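# Push the wrapped bar under the sealing arm

## Task

Push the film-wrapped bar across the table, without lifting it, until its long axis lines up beneath the sealing arm and the sealing arm sits along the bar's centre line.

## Robot and tools

Robot: two arms, left_arm and right_arm, each ending in a five-jointed-style hand with index, middle, ring and thumb (right_arm has a right hand, left_arm a mirrored left hand). Bases in the scene frame: left_arm at (+0.034, +0.308, +0.012) m, right_arm at (+0.055, -0.297, +0.018) m, each turned only slightly about z. A camera stand sits behind the arms. Loose objects can occasionally get nudged by outside disturbances.

Scene frame: origin at table-top height, halfway between the nominal bases; +z up, +x forward over the table, +y toward left_arm. Camera left/right does not match arm names. All reported positions (metres), orientations (quat_wxyz), velocities and Hand targets use this frame; readings may be off by a few centimetres, more at long reach.

Hand point axes (right hand): +z along straight fingers toward tips, +x across the palm away from the thumb, +y out of the palm face (palm surface at y = -0.062). Knuckles at z = -0.017, fingertips about 0.139 m beyond. A rigid mast near the wrist on the palm side (x +0.05 to +0.10, z -0.16 to -0.11, up to y = +0.06) can collide with things. For the left hand, +x points toward the thumb, so the mast's x signs flip. Fingertips have rubber caps; the rest is hard plastic.

Tool execute_actions: argument actions is a list of actions; each action is a list of 1 to 15 rows; each row is one control step of 1/30 s, so an action lasts 0.5 s, and if fewer than 15 rows are given the final row repeats. Every row is exactly 48 numbers, each in [-1, 1], covering both arms even if one is idle: left_arm dx, dy, dz, rx, ry, rz; 16 left hand motor values; left current_limit; left speed; then the same 24 for the right arm. Optional cameras: list of names, ["all"], [] or null (null/omitted gives all images only when actions is empty).

Arm numbers (dx..rz) are offsets, not poses: displacement and rotation relative to that arm's Hand target at the moment the action starts, along scene-frame axes, rotating about the Hand target position. Scale: 1.0 = 0.6 m for dx, dy, dz and 180 degrees for rx, ry, rz, which form one rotation vector. Each row within an action is measured from the same starting target, not from the previous row; each new action starts from the updated target, so sending the same offset twice moves twice as far. Translations longer than 1.0 get scaled down along their direction.

Hand numbers per arm, in this order: index_abd, index_mcp, index_pip, index_dip, middle_abd, middle_mcp, middle_pip, middle_dip, ring_abd, ring_mcp, ring_pip, ring_dip, thumb_cmc, thumb_axl, thumb_mcp, thumb_ipl. These are absolute goal angles mapped linearly between stops (degrees at +1 / -1; value that is straight): _abd +60/-60, 0.00 (toward +1 away from thumb); _mcp +128/-18, -0.75; _pip +108/-29, -0.58; _dip +117/-21, -0.70; thumb_cmc +120/-20, -0.71 (swings thumb in front of palm); thumb_axl +140/-27, -0.68 (twists thumb); thumb_mcp +109/-69, -0.23; thumb_ipl +108/-77, -0.17. current_limit maps -1..+1 to 0..550 mA (floor 11 mA) for all motors of that hand; speed sets set-point speed as (speed+1)/2 of 8.5 rad/s. Starting values: current_limit +0.4, speed -0.6. A 0 in a hand slot is a real goal; to keep a hand unchanged, copy back its hand_goal, hand_current_limit and hand_speed.

Controller behaviour: commanded orientation is limited to 40 degrees from the measured one each step; inverse kinematics favours position. The hand often stops short of the Hand target and the elbow sags, so hands end lower than commanded; an all-zero action re-requests the target, and a remaining gap can be sent as an extra offset. Tiny moves may not start. To release a push, command the target back beyond the current hand point. Friction can leave a few cm of error even in free air. With the wrist close to the waist axis, small moves can swing the whole arm.

Results: end_effector_position and end_effector_quat_wxyz per arm, Hand target (the clipped last command, base for next offsets), joint positions, velocities (may be summarized as within noise), joint torques (joint order; include self-weight; positive toward larger joint value; numbers 3 and 4 wrap at ±28 N m), step readings of positions during motion, and per hand: hand_goal, hand_measured, hand_current_ma (positive pushes toward -1), hand_state (moving, goal, blocked, overload), hand_current_limit, hand_speed. An empty actions list returns full readings plus images. Calls return when the robot settles, up to 3 s after the last action; the robot keeps holding the last command while you think.

zoom_image: camera (cam_head_left, cam_head_right, cam_high, cam_low, cam_left_wrist, cam_right_wrist; all 672x504) and region [x0, y0, x1, y1] in pixels from top-left, at most 504 by 504; only cameras in the latest images can be zoomed.

finished_scene: optional scene = 1; ends irreversibly. The bar must stay correctly placed without the robot.

Avoid: the bar or anything else leaving the table; dropping or releasing moving parts; hard hits or shoves, especially against fixed or heavy items; any contact or squeeze between the two arms or hands; motors near 495 mA for 5 s (they shut down for 10 s; a motor overloaded from the start stays off); arm stops, which discard hand commands sent meanwhile; overheating from holding loads, long reach or pushing into unreachable poses (MOTOR HOT at 85 °C, arm drops at 100 °C for 30-60 s or more).

Each tool is called after ">>>" as name([rows], argument=value, ...), one row to a line, values as JSON.

## Session

>>> execute_actions(actions=[])

Scene clock: 0.00 s.
left_arm: end_effector_position=(+0.6636, +0.4044, +0.2570) hand_goal=(+0.000, -0.754, -0.576, -0.696, +0.000, -0.754, -0.576, -0.696, +0.000, -0.754, -0.576, -0.696, -0.714, -0.678, -0.226, -0.168) hand_measured=(+0.000, -0.754, -0.576, -0.696, +0.000, -0.754, -0.576, -0.696, +0.000, -0.754, -0.576, -0.696, -0.714, -0.678, -0.226, -0.168) hand_current_ma=(+0, +0, +0, +0, +0, +0, +0, +0, +0, +0, +0, +0, +0, +0, +0, +0) hand_state=(goal, goal, goal, goal, goal, goal, goal, goal, goal, goal, goal, goal, goal, goal, goal, goal) hand_current_limit=0.40 hand_speed=-0.60 end_effector_quat_wxyz=(-0.163, +0.507, +0.798, +0.281) | right_arm: end_effector_position=(+0.4229, -0.2573, +0.3653) hand_goal=(+0.000, -0.754, -0.576, -0.696, +0.000, -0.754, -0.576, -0.696, +0.000, -0.754, -0.576, -0.696, -0.714, -0.678, -0.226, -0.168) hand_measured=(+0.000, -0.754, -0.576, -0.696, +0.000, -0.754, -0.576, -0.696, +0.000, -0.754, -0.576, -0.696, -0.714, -0.678, -0.226, -0.168) hand_current_ma=(+0, +0, +0, +0, +0, +0, +0, +0, +0, +0, +0, +0, +0, +0, +0, +0) hand_state=(goal, goal, goal, goal, goal, goal, goal, goal, goal, goal, goal, goal, goal, goal, goal, goal) hand_current_limit=0.40 hand_speed=-0.60 end_effector_quat_wxyz=(+0.282, +0.643, +0.695, +0.157)
Joint positions: left_arm=[-0.069 1.837 1.684 -1.46 -0.66 -0.549] | right_arm=[0.329 0.755 0.896 -1.147 0.36 0.191]
Joint velocities: within noise
Joint torques (N m): no reading
Motor temperatures (°C): left_arm=[36 32 35 34 34 32] | right_arm=[38 38 34 36 38 32]
Heat: left arm: hottest waist 36 °C; right arm: hottest waist 38 °C.
Hand target: left_arm +0.6686, +0.4040, +0.2734; -0.148, +0.502, +0.802, +0.288 | right_arm +0.4253, -0.2563, +0.3782; +0.287, +0.642, +0.691, +0.167

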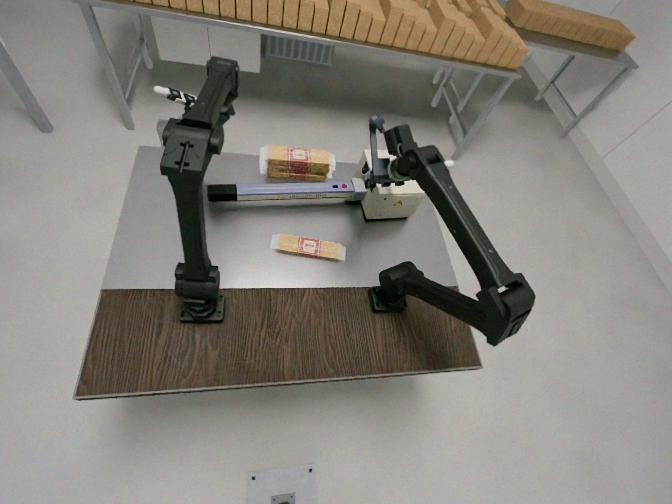

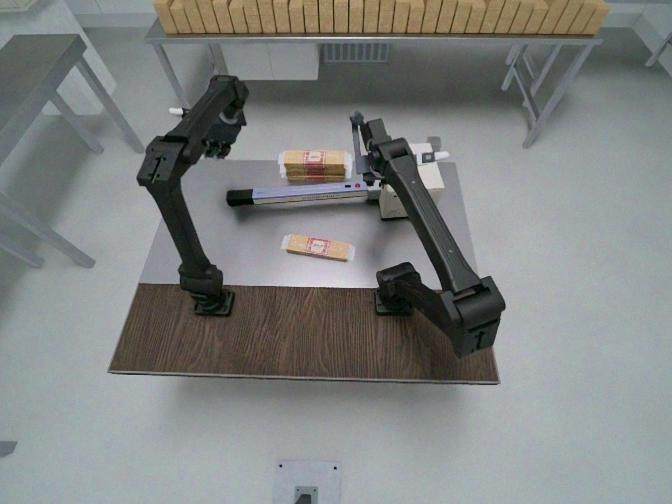

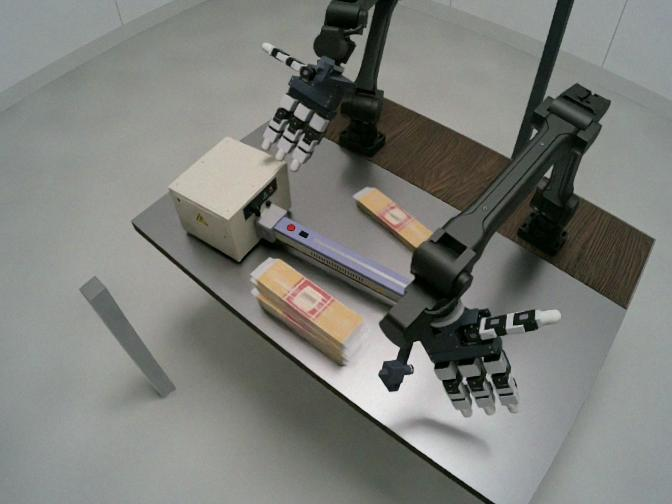

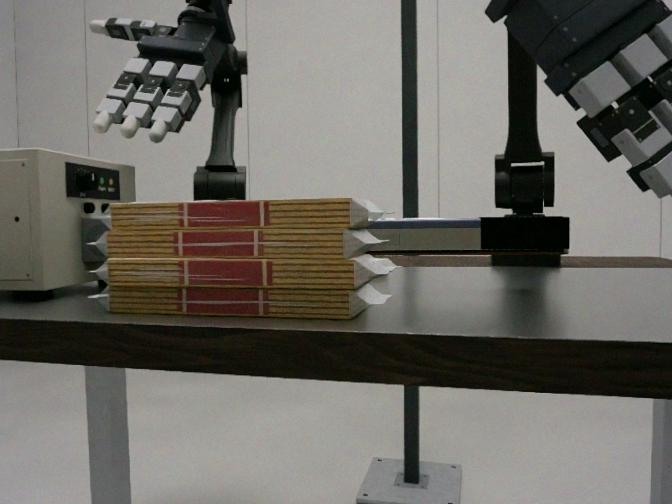

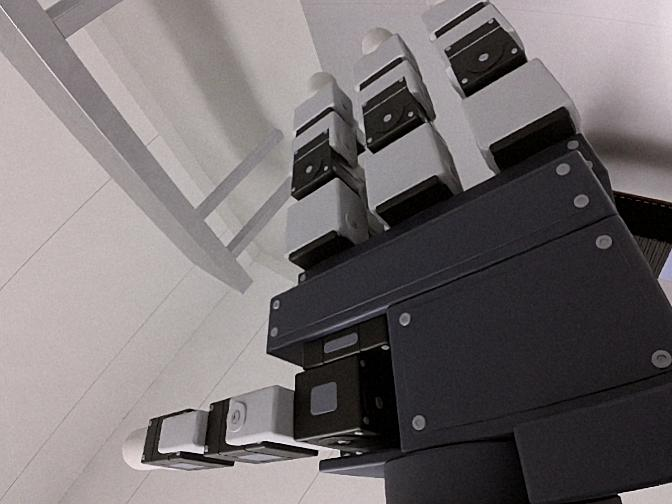

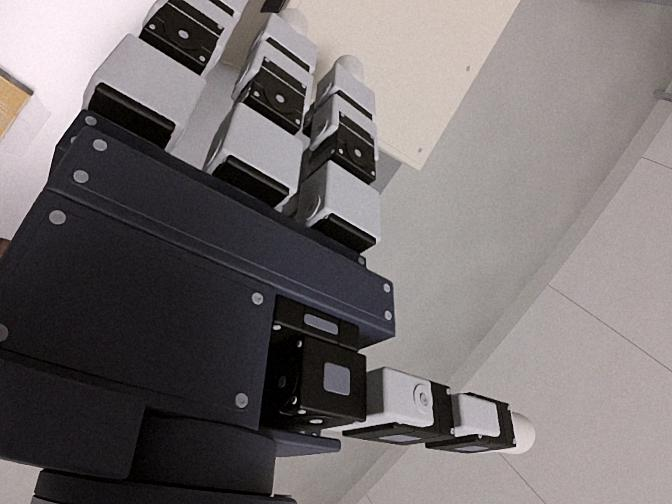

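>>> zoom_image(camera="cam_head_left", region=[190, 130, 450, 325])

>>> zoom_image(camera="cam_head_right", region=[190, 130, 450, 325])

>>> zoom_image(camera="cam_low", region=[340, 150, 640, 375])

>>> zoom_image(camera="cam_high", region=[150, 120, 490, 380])

Scaled by 1.938 from the camera's 672x504 image, which has a finer 960x720 frame.

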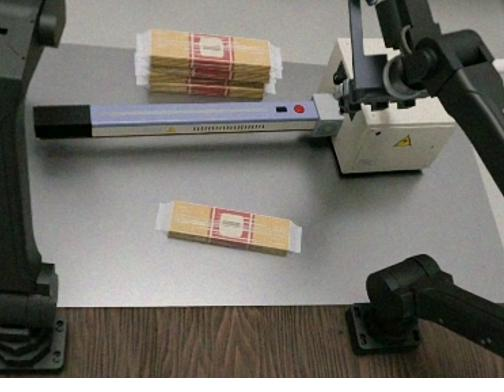

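Scaled by 1.938 from the camera's 672x504 image, which has a finer 960x720 frame.

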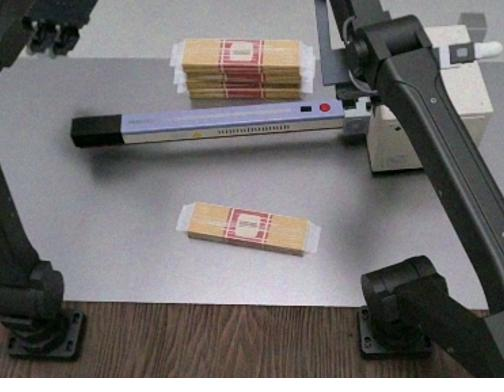

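Scaled by 1.680 from the camera's 672x504 image, which has a finer 960x720 frame.

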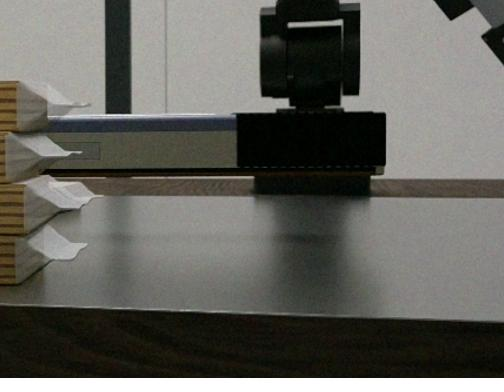

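Scaled by 1.482 from the camera's 672x504 image, which has a finer 960x720 frame.

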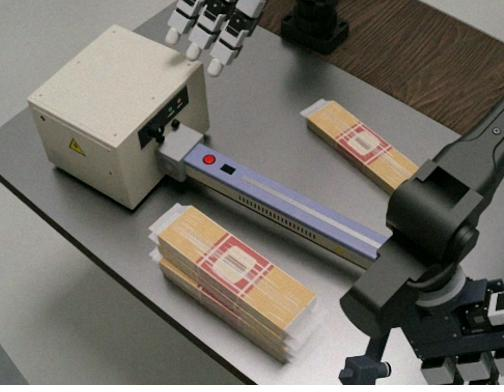

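>>> execute_actions([
  [[0,0,0,0,0,0,0,-0.754,-0.576,-0.696,0,-0.754,-0.576,-0.696,0,-0.754,-0.576,-0.696,-0.714,-0.678,-0.226,-0.168,0.4,-0.6,-0.05,0.035,-0.01,0.007,0.012,-0.0015,-0.333,-0.754,-0.576,-0.696,0,-0.754,-0.576,-0.696,0.333,-0.754,-0.576,-0.696,-0.714,-0.678,-0.226,-0.168,0.4,-0.6],[0,0,0,0,0,0,0,-0.754,-0.576,-0.696,0,-0.754,-0.576,-0.696,0,-0.754,-0.576,-0.696,-0.714,-0.678,-0.226,-0.168,0.4,-0.6,-0.102,0.0733,-0.02,0.0144,0.0246,-0.0031,-0.333,-0.754,-0.576,-0.696,0,-0.754,-0.576,-0.696,0.333,-0.754,-0.576,-0.696,-0.714,-0.678,-0.226,-0.168,0.4,-0.6]],
  [[0,0,0,0,0,0,0,-0.754,-0.576,-0.696,0,-0.754,-0.576,-0.696,0,-0.754,-0.576,-0.696,-0.714,-0.678,-0.226,-0.168,0.4,-0.6,-0.102,0.0733,-0.03,0.0144,0.0246,-0.0031,-0.333,-0.754,-0.576,-0.696,0,-0.754,-0.576,-0.696,0.333,-0.754,-0.576,-0.696,-0.714,-0.678,-0.226,-0.168,0.4,-0.6]],
  [[0,0,0,0,0,0,0,-0.754,-0.576,-0.696,0,-0.754,-0.576,-0.696,0,-0.754,-0.576,-0.696,-0.714,-0.678,-0.226,-0.168,0.4,-0.6,-0.102,0.0733,-0.03,0.0144,0.0246,-0.0031,-0.333,-0.754,-0.576,-0.696,0,-0.754,-0.576,-0.696,0.333,-0.754,-0.576,-0.696,-0.714,-0.678,-0.226,-0.168,0.4,-0.6]],
  [[0,0,0,0,0,0,0,-0.754,-0.576,-0.696,0,-0.754,-0.576,-0.696,0,-0.754,-0.576,-0.696,-0.714,-0.678,-0.226,-0.168,0.4,-0.6,-0.102,0.0733,-0.03,0.0144,0.0246,-0.0031,-0.333,-0.754,-0.576,-0.696,0,-0.754,-0.576,-0.696,0.333,-0.754,-0.576,-0.696,-0.714,-0.678,-0.226,-0.168,0.4,-0.6]],
], cameras=["cam_head_left", "cam_head_right", "cam_high", "cam_right_wrist"])

Scene clock: 25.97 s.
left_arm: end_effector_position=(+0.6636, +0.4044, +0.2570) hand_goal=(+0.000, -0.754, -0.576, -0.696, +0.000, -0.754, -0.576, -0.696, +0.000, -0.754, -0.576, -0.696, -0.714, -0.678, -0.226, -0.168) hand_measured=(+0.000, -0.754, -0.576, -0.696, +0.000, -0.754, -0.576, -0.696, +0.000, -0.754, -0.576, -0.696, -0.714, -0.678, -0.224, -0.168) hand_current_ma=(+0, +1, -1, +0, +0, +1, -1, +0, +0, +1, -1, +0, +0, +1, +2, +0) hand_state=(goal, goal, goal, goal, goal, goal, goal, goal, goal, goal, goal, goal, goal, goal, goal, goal) hand_current_limit=0.40 hand_speed=-0.60 end_effector_quat_wxyz=(-0.163, +0.507, +0.798, +0.281) | right_arm: end_effector_position=(+0.1829, -0.0889, +0.2968) hand_goal=(-0.334, -0.754, -0.576, -0.696, +0.000, -0.754, -0.576, -0.696, +0.332, -0.754, -0.576, -0.696, -0.714, -0.678, -0.226, -0.168) hand_measured=(-0.330, -0.756, -0.576, -0.696, +0.000, -0.756, -0.576, -0.696, +0.330, -0.756, -0.576, -0.696, -0.716, -0.678, -0.224, -0.168) hand_current_ma=(+14, -7, -3, +0, +0, -5, -3, +0, -10, -6, -3, +0, -12, +4, +14, +2) hand_state=(goal, goal, goal, goal, goal, goal, goal, goal, goal, goal, goal, goal, goal, goal, goal, goal) hand_current_limit=0.40 hand_speed=-0.60 end_effector_quat_wxyz=(+0.131, +0.693, +0.700, +0.111)
Joint positions: left_arm=[-0.069 1.837 1.684 -1.46 -0.66 -0.549] | right_arm=[1.573 0.947 0.97 -1.638 0.343 1.617]
Joint torques (N m): left_arm=[-0.91 -14.62 10.73 0.23 -0.87 -0.03] | right_arm=[-0.62 -3.78 12.45 -0.2 0.51 0.11]
Motor temperatures (°C): left_arm=[35 35 41 34 35 32] | right_arm=[38 38 39 36 38 32]
Heat: left arm: hottest elbow 41 °C; right arm: hottest elbow 39 °C.
Hand target: left_arm +0.6686, +0.4040, +0.2734; -0.148, +0.502, +0.802, +0.288 | right_arm +0.1805, -0.0804, +0.3123; +0.122, +0.697, +0.696, +0.123
Off the commanded pose: left_arm 0.017 m, 2 deg | right_arm 0.018 m, 2 deg.
Step readings (end_effector_position of left_arm | right_arm):
0: (+0.6636, +0.4044, +0.2570) | (+0.4229, -0.2573, +0.3653)
1: (+0.6636, +0.4044, +0.2570) | (+0.4229, -0.2573, +0.3653)
2: (+0.6636, +0.4044, +0.2570) | (+0.4218, -0.2568, +0.3650)
4: (+0.6636, +0.4044, +0.2570) | (+0.4125, -0.2498, +0.3618)
8: (+0.6636, +0.4044, +0.2570) | (+0.3850, -0.2196, +0.3591)
15: (+0.6636, +0.4044, +0.2570) | (+0.3653, -0.2113, +0.3567)
16: (+0.6636, +0.4044, +0.2570) | (+0.3641, -0.2115, +0.3560)
17: (+0.6636, +0.4044, +0.2570) | (+0.3610, -0.2106, +0.3545)
19: (+0.6636, +0.4044, +0.2570) | (+0.3479, -0.1994, +0.3488)
23: (+0.6636, +0.4044, +0.2570) | (+0.3198, -0.1714, +0.3407)
30: (+0.6636, +0.4044, +0.2570) | (+0.3033, -0.1677, +0.3338)
31: (+0.6636, +0.4044, +0.2570) | (+0.3024, -0.1679, +0.3323)
32: (+0.6636, +0.4044, +0.2570) | (+0.2995, -0.1668, +0.3297)
34: (+0.6636, +0.4044, +0.2570) | (+0.2852, -0.1558, +0.3218)
38: (+0.6636, +0.4044, +0.2570) | (+0.2559, -0.1315, +0.3125)
45: (+0.6636, +0.4044, +0.2570) | (+0.2434, -0.1258, +0.3119)
46: (+0.6636, +0.4044, +0.2570) | (+0.2427, -0.1262, +0.3117)
47: (+0.6636, +0.4044, +0.2570) | (+0.2395, -0.1253, +0.3101)
49: (+0.6636, +0.4044, +0.2570) | (+0.2248, -0.1154, +0.3050)
53: (+0.6636, +0.4044, +0.2570) | (+0.1948, -0.0916, +0.2984)
60: (+0.6636, +0.4044, +0.2570) | (+0.1836, -0.0865, +0.2945)
Images, in order (width x height): cam_head_left 672x504, cam_head_right 672x504, cam_high 672x504, cam_right_wrist 672x504.

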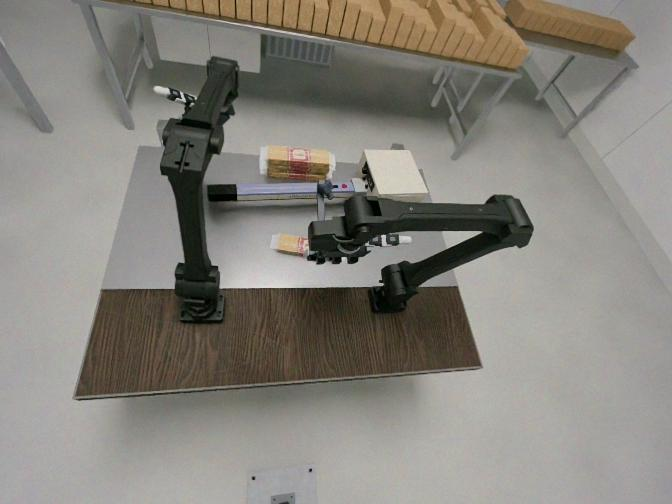

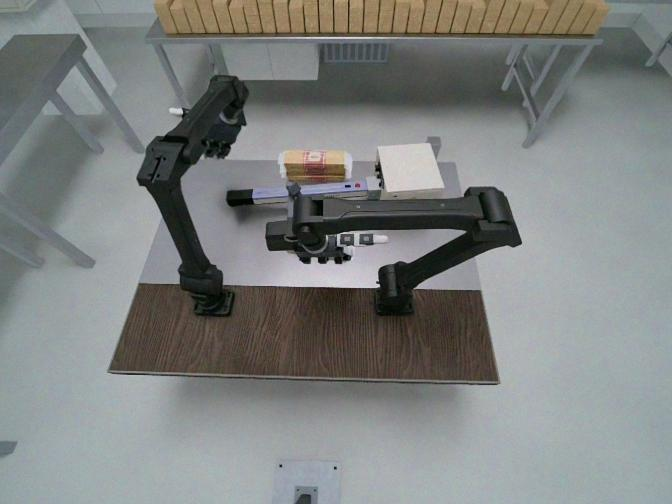

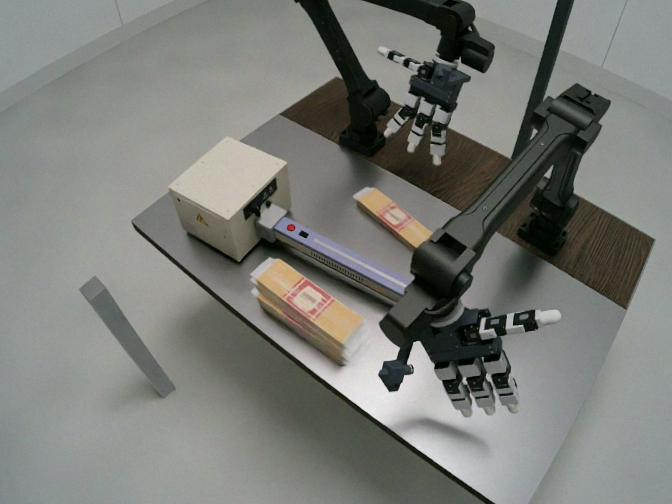

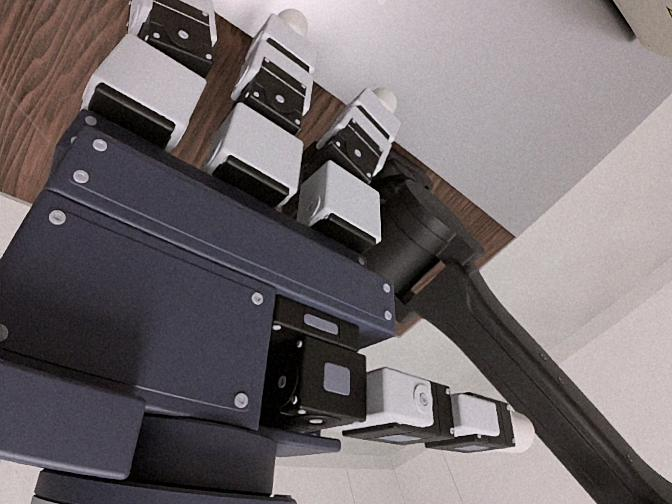

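>>> zoom_image(camera="cam_head_left", region=[190, 150, 450, 310])

>>> zoom_image(camera="cam_high", region=[160, 20, 500, 380])

Scaled by 1.938 from the camera's 672x504 image, which has a finer 960x720 frame.

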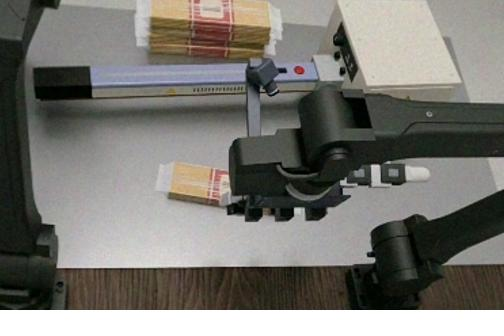

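Scaled by 1.400 from the camera's 672x504 image, which has a finer 960x720 frame.

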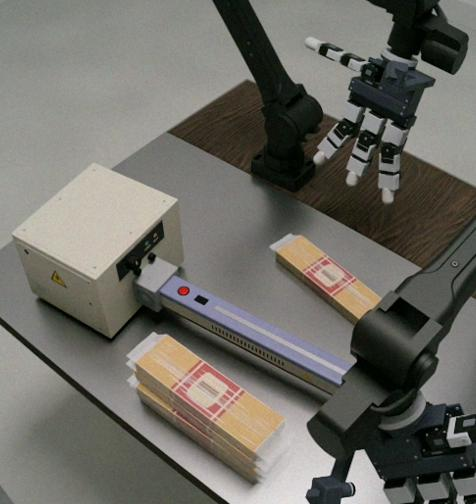

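>>> execute_actions([
  [[0,0,0,0,0,0,0,-0.754,-0.576,-0.696,0,-0.754,-0.576,-0.696,0,-0.754,-0.576,-0.696,-0.714,-0.678,-0.226,-0.168,0.4,-0.6,0,0.015,-0.07,0,0,0,-0.333,-0.754,-0.576,-0.696,0,-0.754,-0.576,-0.696,0.333,-0.754,-0.576,-0.696,-0.714,-0.678,-0.226,-0.168,0.4,-0.6]],
  [[0,0,0,0,0,0,0,-0.754,-0.576,-0.696,0,-0.754,-0.576,-0.696,0,-0.754,-0.576,-0.696,-0.714,-0.678,-0.226,-0.168,0.4,-0.6,0,0,-0.07,0,0,0,-0.333,-0.754,-0.576,-0.696,0,-0.754,-0.576,-0.696,0.333,-0.754,-0.576,-0.696,-0.714,-0.678,-0.226,-0.168,0.4,-0.6]],
], cameras=["cam_head_left", "cam_head_right", "cam_high", "cam_low"])

>>> zoom_image(camera="cam_high", region=[160, 20, 500, 380])

>>> zoom_image(camera="cam_low", region=[80, 100, 500, 340])

Scene clock: 29.23 s.
left_arm: end_effector_position=(+0.6636, +0.4044, +0.2570) hand_goal=(+0.000, -0.754, -0.576, -0.696, +0.000, -0.754, -0.576, -0.696, +0.000, -0.754, -0.576, -0.696, -0.714, -0.678, -0.226, -0.168) hand_measured=(+0.000, -0.754, -0.576, -0.696, +0.000, -0.754, -0.576, -0.696, +0.000, -0.754, -0.576, -0.696, -0.714, -0.678, -0.224, -0.168) hand_current_ma=(+0, +1, -1, +0, +0, +1, -1, +0, +0, +1, -1, +0, +0, +1, +2, +0) hand_state=(goal, goal, goal, goal, goal, goal, goal, goal, goal, goal, goal, goal, goal, goal, goal, goal) hand_current_limit=0.40 hand_speed=-0.60 end_effector_quat_wxyz=(-0.163, +0.507, +0.798, +0.281) | right_arm: end_effector_position=(+0.1820, -0.0741, +0.2307) hand_goal=(-0.334, -0.754, -0.576, -0.696, +0.000, -0.754, -0.576, -0.696, +0.332, -0.754, -0.576, -0.696, -0.714, -0.678, -0.226, -0.168) hand_measured=(-0.330, -0.756, -0.576, -0.696, +0.000, -0.756, -0.576, -0.696, +0.330, -0.756, -0.576, -0.696, -0.716, -0.678, -0.224, -0.168) hand_current_ma=(+14, -7, -3, +0, +0, -5, -3, +0, -10, -6, -3, +0, -12, +4, +16, +2) hand_state=(goal, goal, goal, goal, goal, goal, goal, goal, goal, goal, goal, goal, goal, goal, goal, goal) hand_current_limit=0.40 hand_speed=-0.60 end_effector_quat_wxyz=(+0.122, +0.696, +0.697, +0.121)
Joint positions: left_arm=[-0.069 1.837 1.684 -1.46 -0.66 -0.549] | right_arm=[1.575 0.99 0.822 -1.423 0.345 1.622]
Joint torques (N m): left_arm=[-0.79 -14.8 10.67 0.2 -0.87 -0.03] | right_arm=[-0.32 -3.9 8.61 0.61 0.55 0.06]
Heat: left arm: hottest elbow 42 °C; right arm: hottest elbow 40 °C.
Hand target: left_arm +0.6686, +0.4040, +0.2734; -0.148, +0.502, +0.802, +0.288 | right_arm +0.1805, -0.0715, +0.2282; +0.122, +0.697, +0.696, +0.123
Off the commanded pose: left_arm 0.017 m, 2 deg | right_arm 0.004 m, 0 deg.
Step readings (end_effector_position of left_arm | right_arm):
0: (+0.6636, +0.4044, +0.2570) | (+0.1829, -0.0890, +0.2968)
1: (+0.6636, +0.4044, +0.2570) | (+0.1828, -0.0890, +0.2968)
2: (+0.6636, +0.4044, +0.2570) | (+0.1828, -0.0882, +0.2966)
4: (+0.6636, +0.4044, +0.2570) | (+0.1825, -0.0833, +0.2941)
8: (+0.6636, +0.4044, +0.2570) | (+0.1819, -0.0763, +0.2826)
15: (+0.6636, +0.4044, +0.2570) | (+0.1819, -0.0744, +0.2730)
16: (+0.6636, +0.4044, +0.2570) | (+0.1819, -0.0742, +0.2727)
17: (+0.6636, +0.4044, +0.2570) | (+0.1819, -0.0734, +0.2706)
19: (+0.6636, +0.4044, +0.2570) | (+0.1819, -0.0721, +0.2607)
23: (+0.6636, +0.4044, +0.2570) | (+0.1821, -0.0770, +0.2382)
30: (+0.6636, +0.4044, +0.2570) | (+0.1820, -0.0746, +0.2308)
Images, in order (width x height): cam_head_left 672x504, cam_head_right 672x504, cam_high 672x504, cam_low 672x504.

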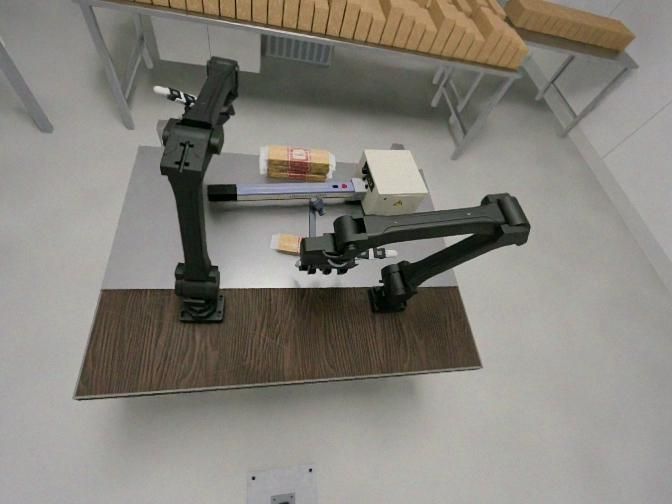

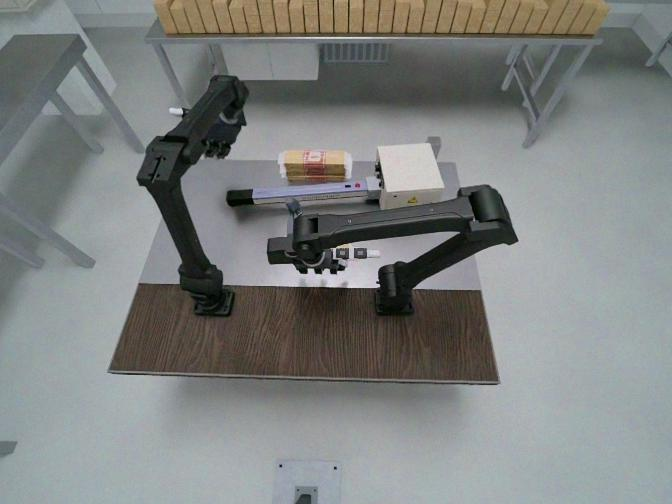

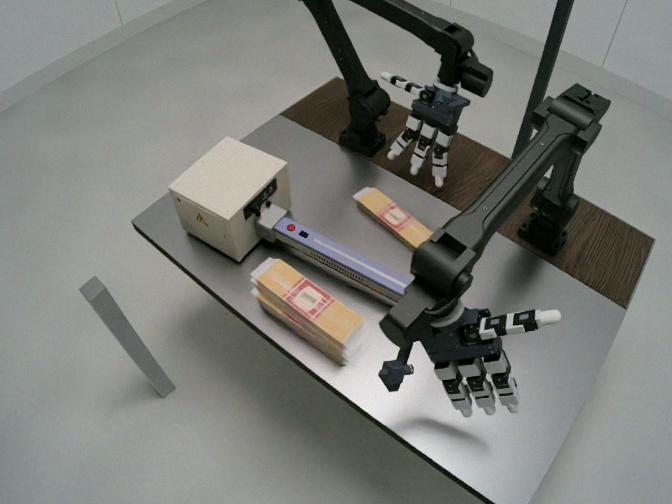

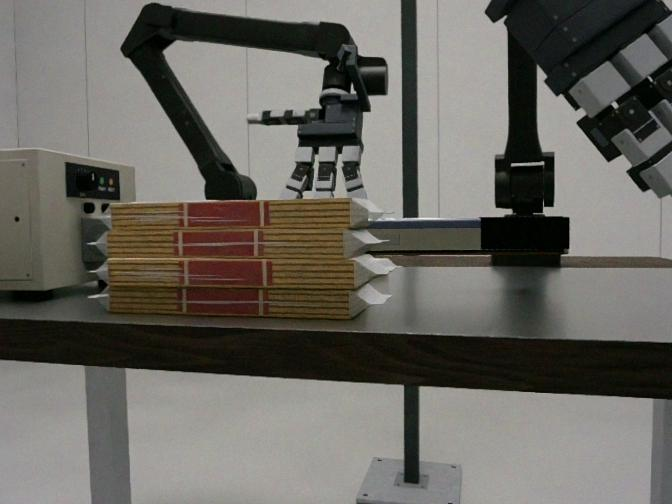

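Scaled by 1.400 from the camera's 672x504 image, which has a finer 960x720 frame.

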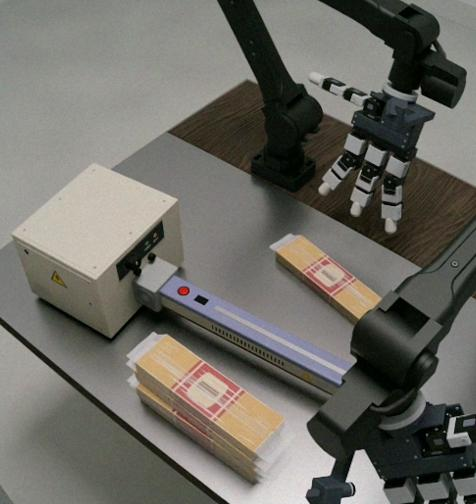

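Scaled by 1.200 from the camera's 672x504 image, which has a finer 960x720 frame.

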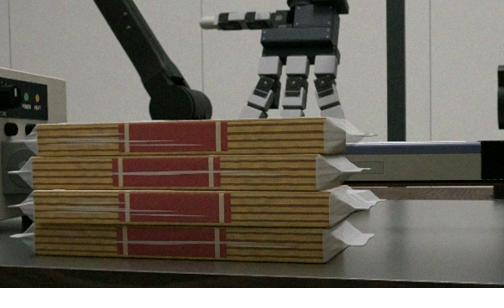

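>>> execute_actions([
  [[0,0,0,0,0,0,0,-0.754,-0.576,-0.696,0,-0.754,-0.576,-0.696,0,-0.754,-0.576,-0.696,-0.714,-0.678,-0.226,-0.168,0.4,-0.6,0,0,-0.07,0,0,0,-0.333,-0.754,-0.576,-0.696,0,-0.754,-0.576,-0.696,0.333,-0.754,-0.576,-0.696,-0.714,-0.678,-0.226,-0.168,0.4,-0.6]],
  [[0,0,0,0,0,0,0,-0.754,-0.576,-0.696,0,-0.754,-0.576,-0.696,0,-0.754,-0.576,-0.696,-0.714,-0.678,-0.226,-0.168,0.4,-0.6,0,0,-0.045,0,0,0,-0.333,-0.754,-0.576,-0.696,0,-0.754,-0.576,-0.696,0.333,-0.754,-0.576,-0.696,-0.714,-0.678,-0.226,-0.168,0.4,-0.6]],
], cameras=["cam_head_left", "cam_head_right", "cam_high", "cam_low"])

>>> zoom_image(camera="cam_high", region=[300, 60, 500, 260])

>>> zoom_image(camera="cam_head_left", region=[250, 200, 410, 300])

>>> zoom_image(camera="cam_low", region=[260, 150, 460, 290])

Scene clock: 32.73 s.
left_arm: end_effector_position=(+0.6636, +0.4044, +0.2570) hand_goal=(+0.000, -0.754, -0.576, -0.696, +0.000, -0.754, -0.576, -0.696, +0.000, -0.754, -0.576, -0.696, -0.714, -0.678, -0.226, -0.168) hand_measured=(+0.000, -0.754, -0.576, -0.696, +0.000, -0.754, -0.576, -0.696, +0.000, -0.754, -0.576, -0.696, -0.714, -0.678, -0.224, -0.168) hand_current_ma=(+0, +1, -1, +0, +0, +1, -1, +0, +0, +1, -1, +0, +0, +1, +2, +0) hand_state=(goal, goal, goal, goal, goal, goal, goal, goal, goal, goal, goal, goal, goal, goal, goal, goal) hand_current_limit=0.40 hand_speed=-0.60 end_effector_quat_wxyz=(-0.163, +0.507, +0.798, +0.281) | right_arm: end_effector_position=(+0.1817, -0.0729, +0.1623) hand_goal=(-0.334, -0.754, -0.576, -0.696, +0.000, -0.754, -0.576, -0.696, +0.332, -0.754, -0.576, -0.696, -0.714, -0.678, -0.226, -0.168) hand_measured=(-0.330, -0.756, -0.576, -0.696, +0.000, -0.756, -0.576, -0.696, +0.330, -0.756, -0.576, -0.696, -0.716, -0.678, -0.224, -0.168) hand_current_ma=(+14, -7, -3, +0, +0, -5, -3, +0, -10, -6, -3, +0, -12, +4, +16, +2) hand_state=(goal, goal, goal, goal, goal, goal, goal, goal, goal, goal, goal, goal, goal, goal, goal, goal) hand_current_limit=0.40 hand_speed=-0.60 end_effector_quat_wxyz=(+0.122, +0.696, +0.697, +0.122)
Joint positions: left_arm=[-0.069 1.837 1.684 -1.46 -0.66 -0.549] | right_arm=[1.576 1.052 0.675 -1.211 0.345 1.623]
Joint torques (N m): left_arm=[-0.67 -14.8 10.71 0.27 -0.88 -0.03] | right_arm=[-0.15 -4.42 8.16 0.36 0.47 0.07]
Heat: left arm: hottest elbow 42 °C; right arm: hottest elbow 40 °C.
Hand target: left_arm +0.6686, +0.4040, +0.2734; -0.148, +0.502, +0.802, +0.288 | right_arm +0.1805, -0.0715, +0.1593; +0.122, +0.697, +0.696, +0.123
Off the commanded pose: left_arm 0.017 m, 2 deg | right_arm 0.004 m, 0 deg.
Step readings (end_effector_position of left_arm | right_arm):
0: (+0.6636, +0.4044, +0.2570) | (+0.1820, -0.0741, +0.2307)
1: (+0.6636, +0.4044, +0.2570) | (+0.1820, -0.0740, +0.2304)
2: (+0.6636, +0.4044, +0.2570) | (+0.1819, -0.0734, +0.2284)
4: (+0.6636, +0.4044, +0.2570) | (+0.1819, -0.0721, +0.2194)
8: (+0.6636, +0.4044, +0.2570) | (+0.1819, -0.0766, +0.1977)
15: (+0.6636, +0.4044, +0.2570) | (+0.1818, -0.0744, +0.1887)
16: (+0.6636, +0.4044, +0.2570) | (+0.1818, -0.0739, +0.1887)
17: (+0.6636, +0.4044, +0.2570) | (+0.1817, -0.0734, +0.1873)
19: (+0.6636, +0.4044, +0.2570) | (+0.1817, -0.0718, +0.1821)
23: (+0.6636, +0.4044, +0.2570) | (+0.1818, -0.0740, +0.1687)
30: (+0.6636, +0.4044, +0.2570) | (+0.1817, -0.0734, +0.1624)
Images, in order (width x height): cam_head_left 672x504, cam_head_right 672x504, cam_high 672x504, cam_low 672x504.

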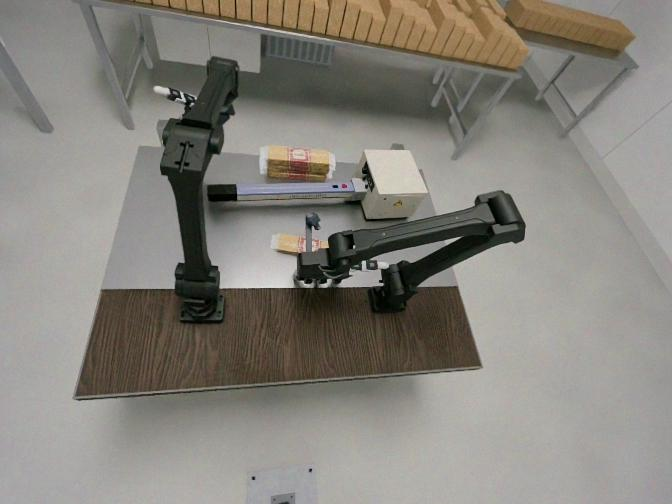

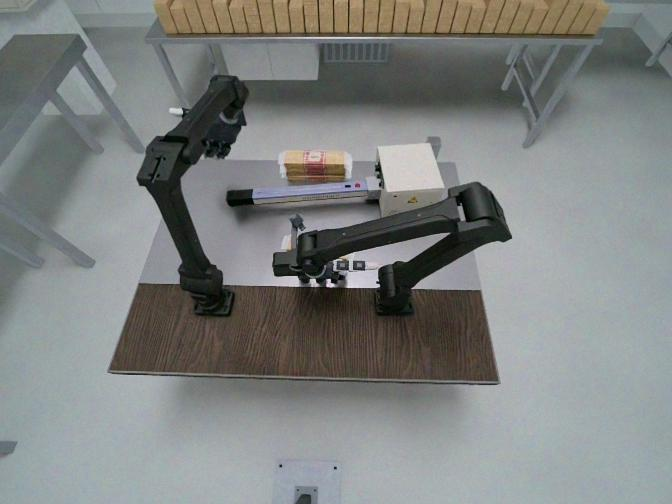

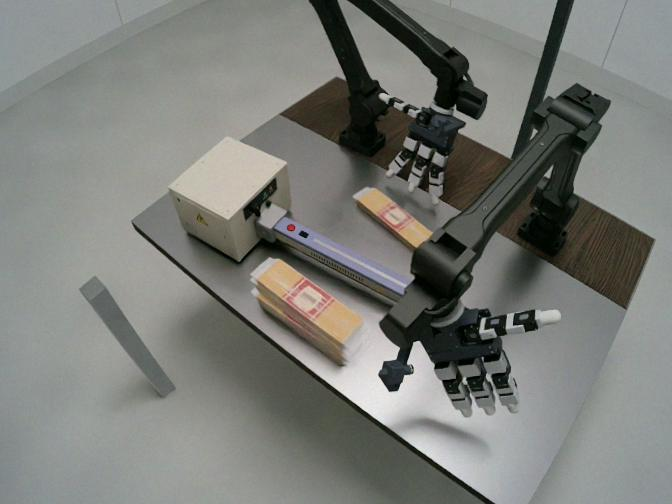

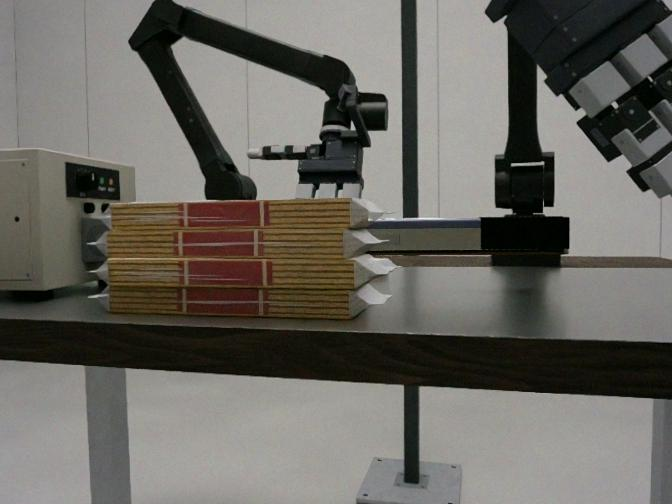

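Scaled by 2.520 from the camera's 672x504 image, which has a finer 960x720 frame.

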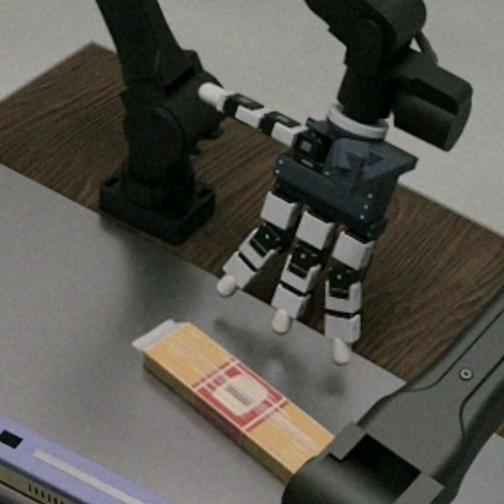

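Scaled by 3.150 from the camera's 672x504 image, which has a finer 960x720 frame.

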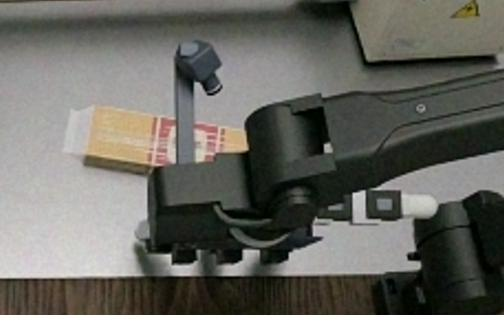

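Scaled by 2.520 from the camera's 672x504 image, which has a finer 960x720 frame.

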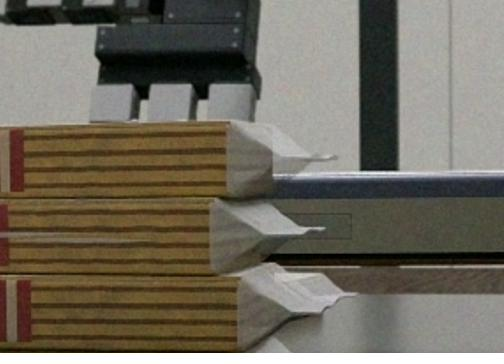

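>>> execute_actions([
  [[0,0,0,0,0,0,0,-0.754,-0.576,-0.696,0,-0.754,-0.576,-0.696,0,-0.754,-0.576,-0.696,-0.714,-0.678,-0.226,-0.168,0.4,-0.6,0.02,0,-0.026,0,-0.01,0,-0.333,-0.754,-0.576,-0.696,0,-0.754,-0.576,-0.696,0.333,-0.754,-0.576,-0.696,-0.714,-0.678,-0.226,-0.168,0.4,-0.6]],
], cameras=["cam_high"])

>>> zoom_image(camera="cam_high", region=[300, 60, 500, 260])

Scene clock: 35.63 s.
left_arm: end_effector_position=(+0.6636, +0.4044, +0.2570) hand_goal=(+0.000, -0.754, -0.576, -0.696, +0.000, -0.754, -0.576, -0.696, +0.000, -0.754, -0.576, -0.696, -0.714, -0.678, -0.226, -0.168) hand_measured=(+0.000, -0.754, -0.576, -0.696, +0.000, -0.754, -0.576, -0.696, +0.000, -0.754, -0.576, -0.696, -0.714, -0.678, -0.224, -0.168) hand_current_ma=(+0, +1, -1, +0, +0, +1, -1, +0, +0, +1, -1, +0, +0, +1, +2, +0) hand_state=(goal, goal, goal, goal, goal, goal, goal, goal, goal, goal, goal, goal, goal, goal, goal, goal) hand_current_limit=0.40 hand_speed=-0.60 end_effector_quat_wxyz=(-0.163, +0.507, +0.798, +0.281) | right_arm: end_effector_position=(+0.1891, -0.0718, +0.1491) hand_goal=(-0.334, -0.754, -0.576, -0.696, +0.000, -0.754, -0.576, -0.696, +0.332, -0.754, -0.576, -0.696, -0.714, -0.678, -0.226, -0.168) hand_measured=(-0.330, -0.756, -0.576, -0.696, -0.008, -0.756, -0.578, -0.696, +0.330, -0.756, -0.576, -0.696, -0.716, -0.678, -0.224, -0.168) hand_current_ma=(+13, -7, -3, +0, -37, -11, -6, -3, -10, -6, -3, +0, -12, +4, +18, +2) hand_state=(goal, goal, goal, goal, goal, goal, goal, goal, goal, goal, goal, goal, goal, goal, goal, goal) hand_current_limit=0.40 hand_speed=-0.60 end_effector_quat_wxyz=(+0.128, +0.695, +0.694, +0.136)
Joint positions: left_arm=[-0.069 1.837 1.684 -1.46 -0.66 -0.549] | right_arm=[1.562 1.072 0.638 -1.14 0.377 1.611]
Joint torques (N m): left_arm=[-0.79 -14.68 10.69 0.25 -0.87 -0.03] | right_arm=[-1.79 -4.13 7.56 0.96 0.54 -0.15]
Heat: left arm: hottest elbow 43 °C; right arm: hottest elbow 40 °C.
Hand target: left_arm +0.6686, +0.4040, +0.2734; -0.148, +0.502, +0.802, +0.288 | right_arm +0.1925, -0.0714, +0.1437; +0.133, +0.695, +0.694, +0.134
Off the commanded pose: left_arm 0.017 m, 2 deg | right_arm 0.006 m, 1 deg.
Step readings (end_effector_position of left_arm | right_arm):
0: (+0.6636, +0.4044, +0.2570) | (+0.1817, -0.0728, +0.1623)
1: (+0.6636, +0.4044, +0.2570) | (+0.1818, -0.0728, +0.1623)
2: (+0.6636, +0.4044, +0.2570) | (+0.1825, -0.0723, +0.1620)
4: (+0.6636, +0.4044, +0.2570) | (+0.1846, -0.0710, +0.1597)
8: (+0.6636, +0.4044, +0.2570) | (+0.1876, -0.0729, +0.1512)
15: (+0.6636, +0.4044, +0.2570) | (+0.1891, -0.0721, +0.1491)
Images, in order (width x height): cam_high 672x504.

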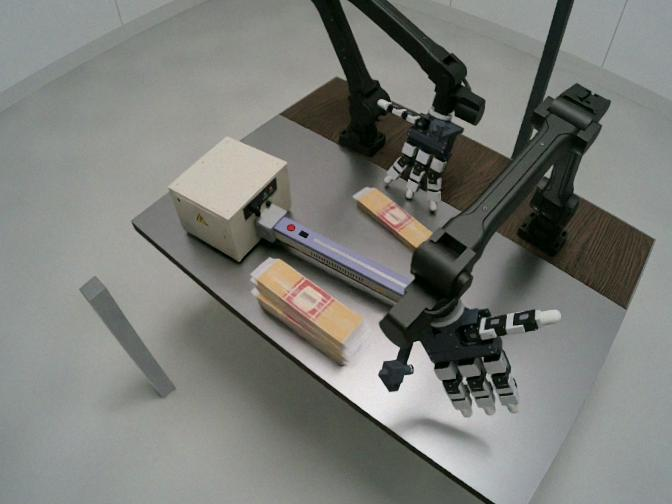

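Scaled by 2.520 from the camera's 672x504 image, which has a finer 960x720 frame.

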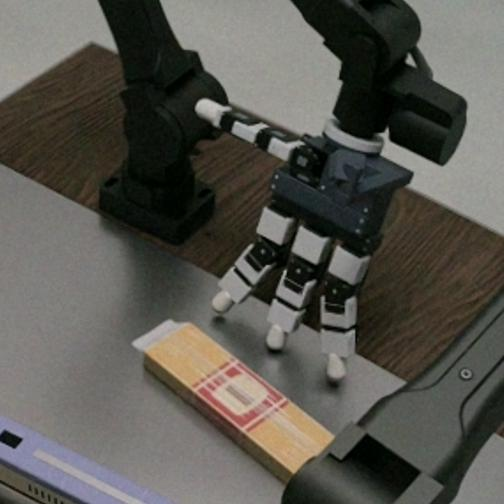

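>>> execute_actions([
  [[0,0,0,0,0,0,0,-0.754,-0.576,-0.696,0,-0.754,-0.576,-0.696,0,-0.754,-0.576,-0.696,-0.714,-0.678,-0.226,-0.168,0.4,-0.6,0.04,0,0.014,0,-0.015,0.005,-0.333,-0.754,-0.576,-0.696,0,-0.754,-0.576,-0.696,0.333,-0.754,-0.576,-0.696,-0.714,-0.678,-0.226,-0.168,0.4,-0.6]],
  [[0,0,0,0,0,0,0,-0.754,-0.576,-0.696,0,-0.754,-0.576,-0.696,0,-0.754,-0.576,-0.696,-0.714,-0.678,-0.226,-0.168,0.4,-0.6,0.03,0,0.002,0,-0.015,0.005,-0.333,-0.754,-0.576,-0.696,0,-0.754,-0.576,-0.696,0.333,-0.754,-0.576,-0.696,-0.714,-0.678,-0.226,-0.168,0.4,-0.6]],
  [[0,0,0,0,0,0,0,-0.754,-0.576,-0.696,0,-0.754,-0.576,-0.696,0,-0.754,-0.576,-0.696,-0.714,-0.678,-0.226,-0.168,0.4,-0.6,0.03,0,0.002,0,-0.01,0.005,-0.333,-0.754,-0.576,-0.696,0,-0.754,-0.576,-0.696,0.333,-0.754,-0.576,-0.696,-0.714,-0.678,-0.226,-0.168,0.4,-0.6]],
], cameras=["cam_high", "cam_head_left"])

>>> zoom_image(camera="cam_high", region=[300, 60, 500, 260])

Scene clock: 41.00 s.
left_arm: end_effector_position=(+0.6636, +0.4044, +0.2570) hand_goal=(+0.000, -0.754, -0.576, -0.696, +0.000, -0.754, -0.576, -0.696, +0.000, -0.754, -0.576, -0.696, -0.714, -0.678, -0.226, -0.168) hand_measured=(+0.000, -0.754, -0.576, -0.696, +0.000, -0.754, -0.576, -0.696, +0.000, -0.754, -0.576, -0.696, -0.714, -0.678, -0.224, -0.168) hand_current_ma=(+0, +1, -1, +0, +0, +1, -1, +0, +0, +1, -1, +0, +0, +1, +2, +0) hand_state=(goal, goal, goal, goal, goal, goal, goal, goal, goal, goal, goal, goal, goal, goal, goal, goal) hand_current_limit=0.40 hand_speed=-0.60 end_effector_quat_wxyz=(-0.163, +0.507, +0.798, +0.281) | right_arm: end_effector_position=(+0.2499, -0.0716, +0.1544) hand_goal=(-0.334, -0.754, -0.576, -0.696, +0.000, -0.754, -0.576, -0.696, +0.332, -0.754, -0.576, -0.696, -0.714, -0.678, -0.226, -0.168) hand_measured=(-0.332, -0.762, -0.580, -0.696, -0.006, -0.760, -0.580, -0.698, +0.330, -0.756, -0.576, -0.696, -0.716, -0.678, -0.224, -0.168) hand_current_ma=(+6, -41, -14, -1, -24, -34, -18, -12, -10, -9, -3, +0, -12, +4, +18, +2) hand_state=(goal, goal, goal, goal, goal, goal, goal, goal, goal, goal, goal, goal, goal, goal, goal, goal) hand_current_limit=0.40 hand_speed=-0.60 end_effector_quat_wxyz=(+0.176, +0.669, +0.701, +0.175)
Joint positions: left_arm=[-0.069 1.837 1.684 -1.46 -0.66 -0.549] | right_arm=[1.379 1.067 0.594 -1.007 0.493 1.354]
Joint torques (N m): left_arm=[-0.85 -14.62 10.69 0.23 -0.88 -0.03] | right_arm=[-1.32 -6.12 7.87 1.06 0.64 -0.16]
Heat: left arm: hottest elbow 43 °C; right arm: hottest elbow 40 °C.
Hand target: left_arm +0.6686, +0.4040, +0.2734; -0.148, +0.502, +0.802, +0.288 | right_arm +0.2525, -0.0714, +0.1545; +0.173, +0.668, +0.701, +0.180
Off the commanded pose: left_arm 0.017 m, 2 deg | right_arm 0.003 m, 1 deg.
Step readings (end_effector_position of left_arm | right_arm):
0: (+0.6636, +0.4044, +0.2570) | (+0.1891, -0.0718, +0.1491)
1: (+0.6636, +0.4044, +0.2570) | (+0.1894, -0.0718, +0.1492)
2: (+0.6636, +0.4044, +0.2570) | (+0.1909, -0.0714, +0.1501)
4: (+0.6636, +0.4044, +0.2570) | (+0.1970, -0.0710, +0.1527)
8: (+0.6636, +0.4044, +0.2570) | (+0.2103, -0.0744, +0.1538)
15: (+0.6636, +0.4044, +0.2570) | (+0.2138, -0.0726, +0.1533)
16: (+0.6636, +0.4044, +0.2570) | (+0.2141, -0.0722, +0.1534)
17: (+0.6636, +0.4044, +0.2570) | (+0.2158, -0.0718, +0.1541)
19: (+0.6636, +0.4044, +0.2570) | (+0.2206, -0.0715, +0.1553)
23: (+0.6636, +0.4044, +0.2570) | (+0.2289, -0.0735, +0.1543)
30: (+0.6636, +0.4044, +0.2570) | (+0.2318, -0.0725, +0.1534)
31: (+0.6636, +0.4044, +0.2570) | (+0.2320, -0.0721, +0.1536)
32: (+0.6636, +0.4044, +0.2570) | (+0.2331, -0.0716, +0.1537)
34: (+0.6636, +0.4044, +0.2570) | (+0.2376, -0.0718, +0.1543)
38: (+0.6636, +0.4044, +0.2570) | (+0.2468, -0.0739, +0.1544)
45: (+0.6636, +0.4044, +0.2570) | (+0.2498, -0.0725, +0.1543)
Images, in order (width x height): cam_head_left 672x504, cam_high 672x504.

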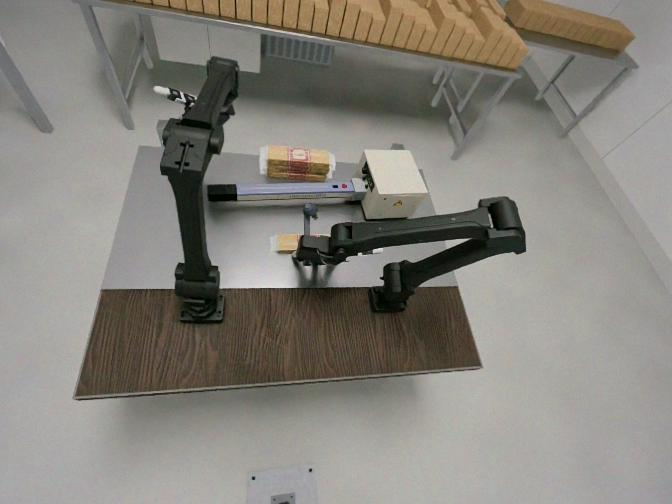

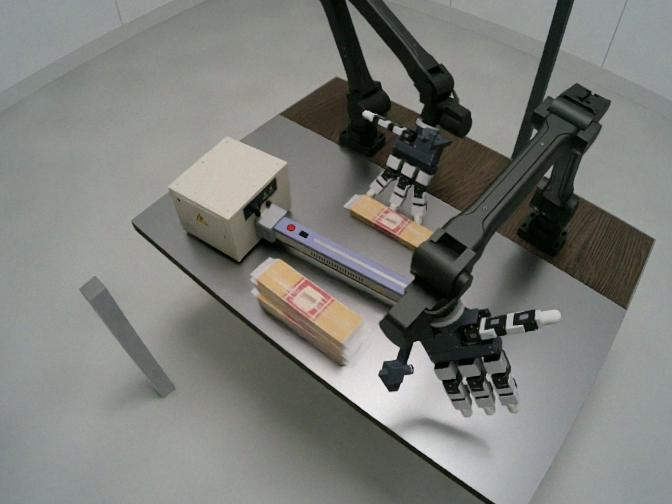

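Scaled by 2.520 from the camera's 672x504 image, which has a finer 960x720 frame.

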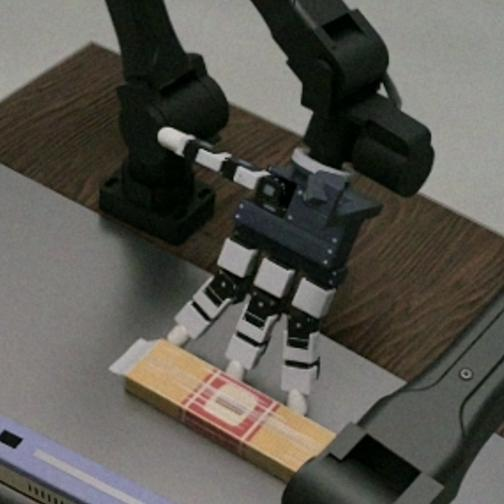

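>>> zoom_image(camera="cam_head_left", region=[100, 130, 440, 300])

>>> zoom_image(camera="cam_high", region=[120, 130, 480, 400])

Scaled by 1.482 from the camera's 672x504 image, which has a finer 960x720 frame.

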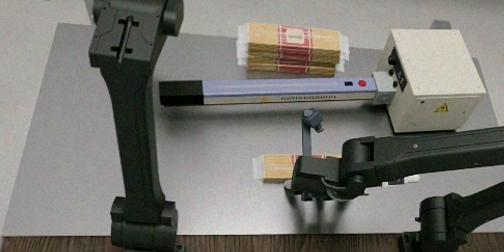

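Scaled by 1.400 from the camera's 672x504 image, which has a finer 960x720 frame.

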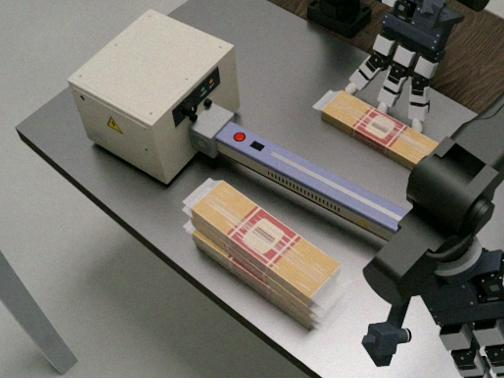

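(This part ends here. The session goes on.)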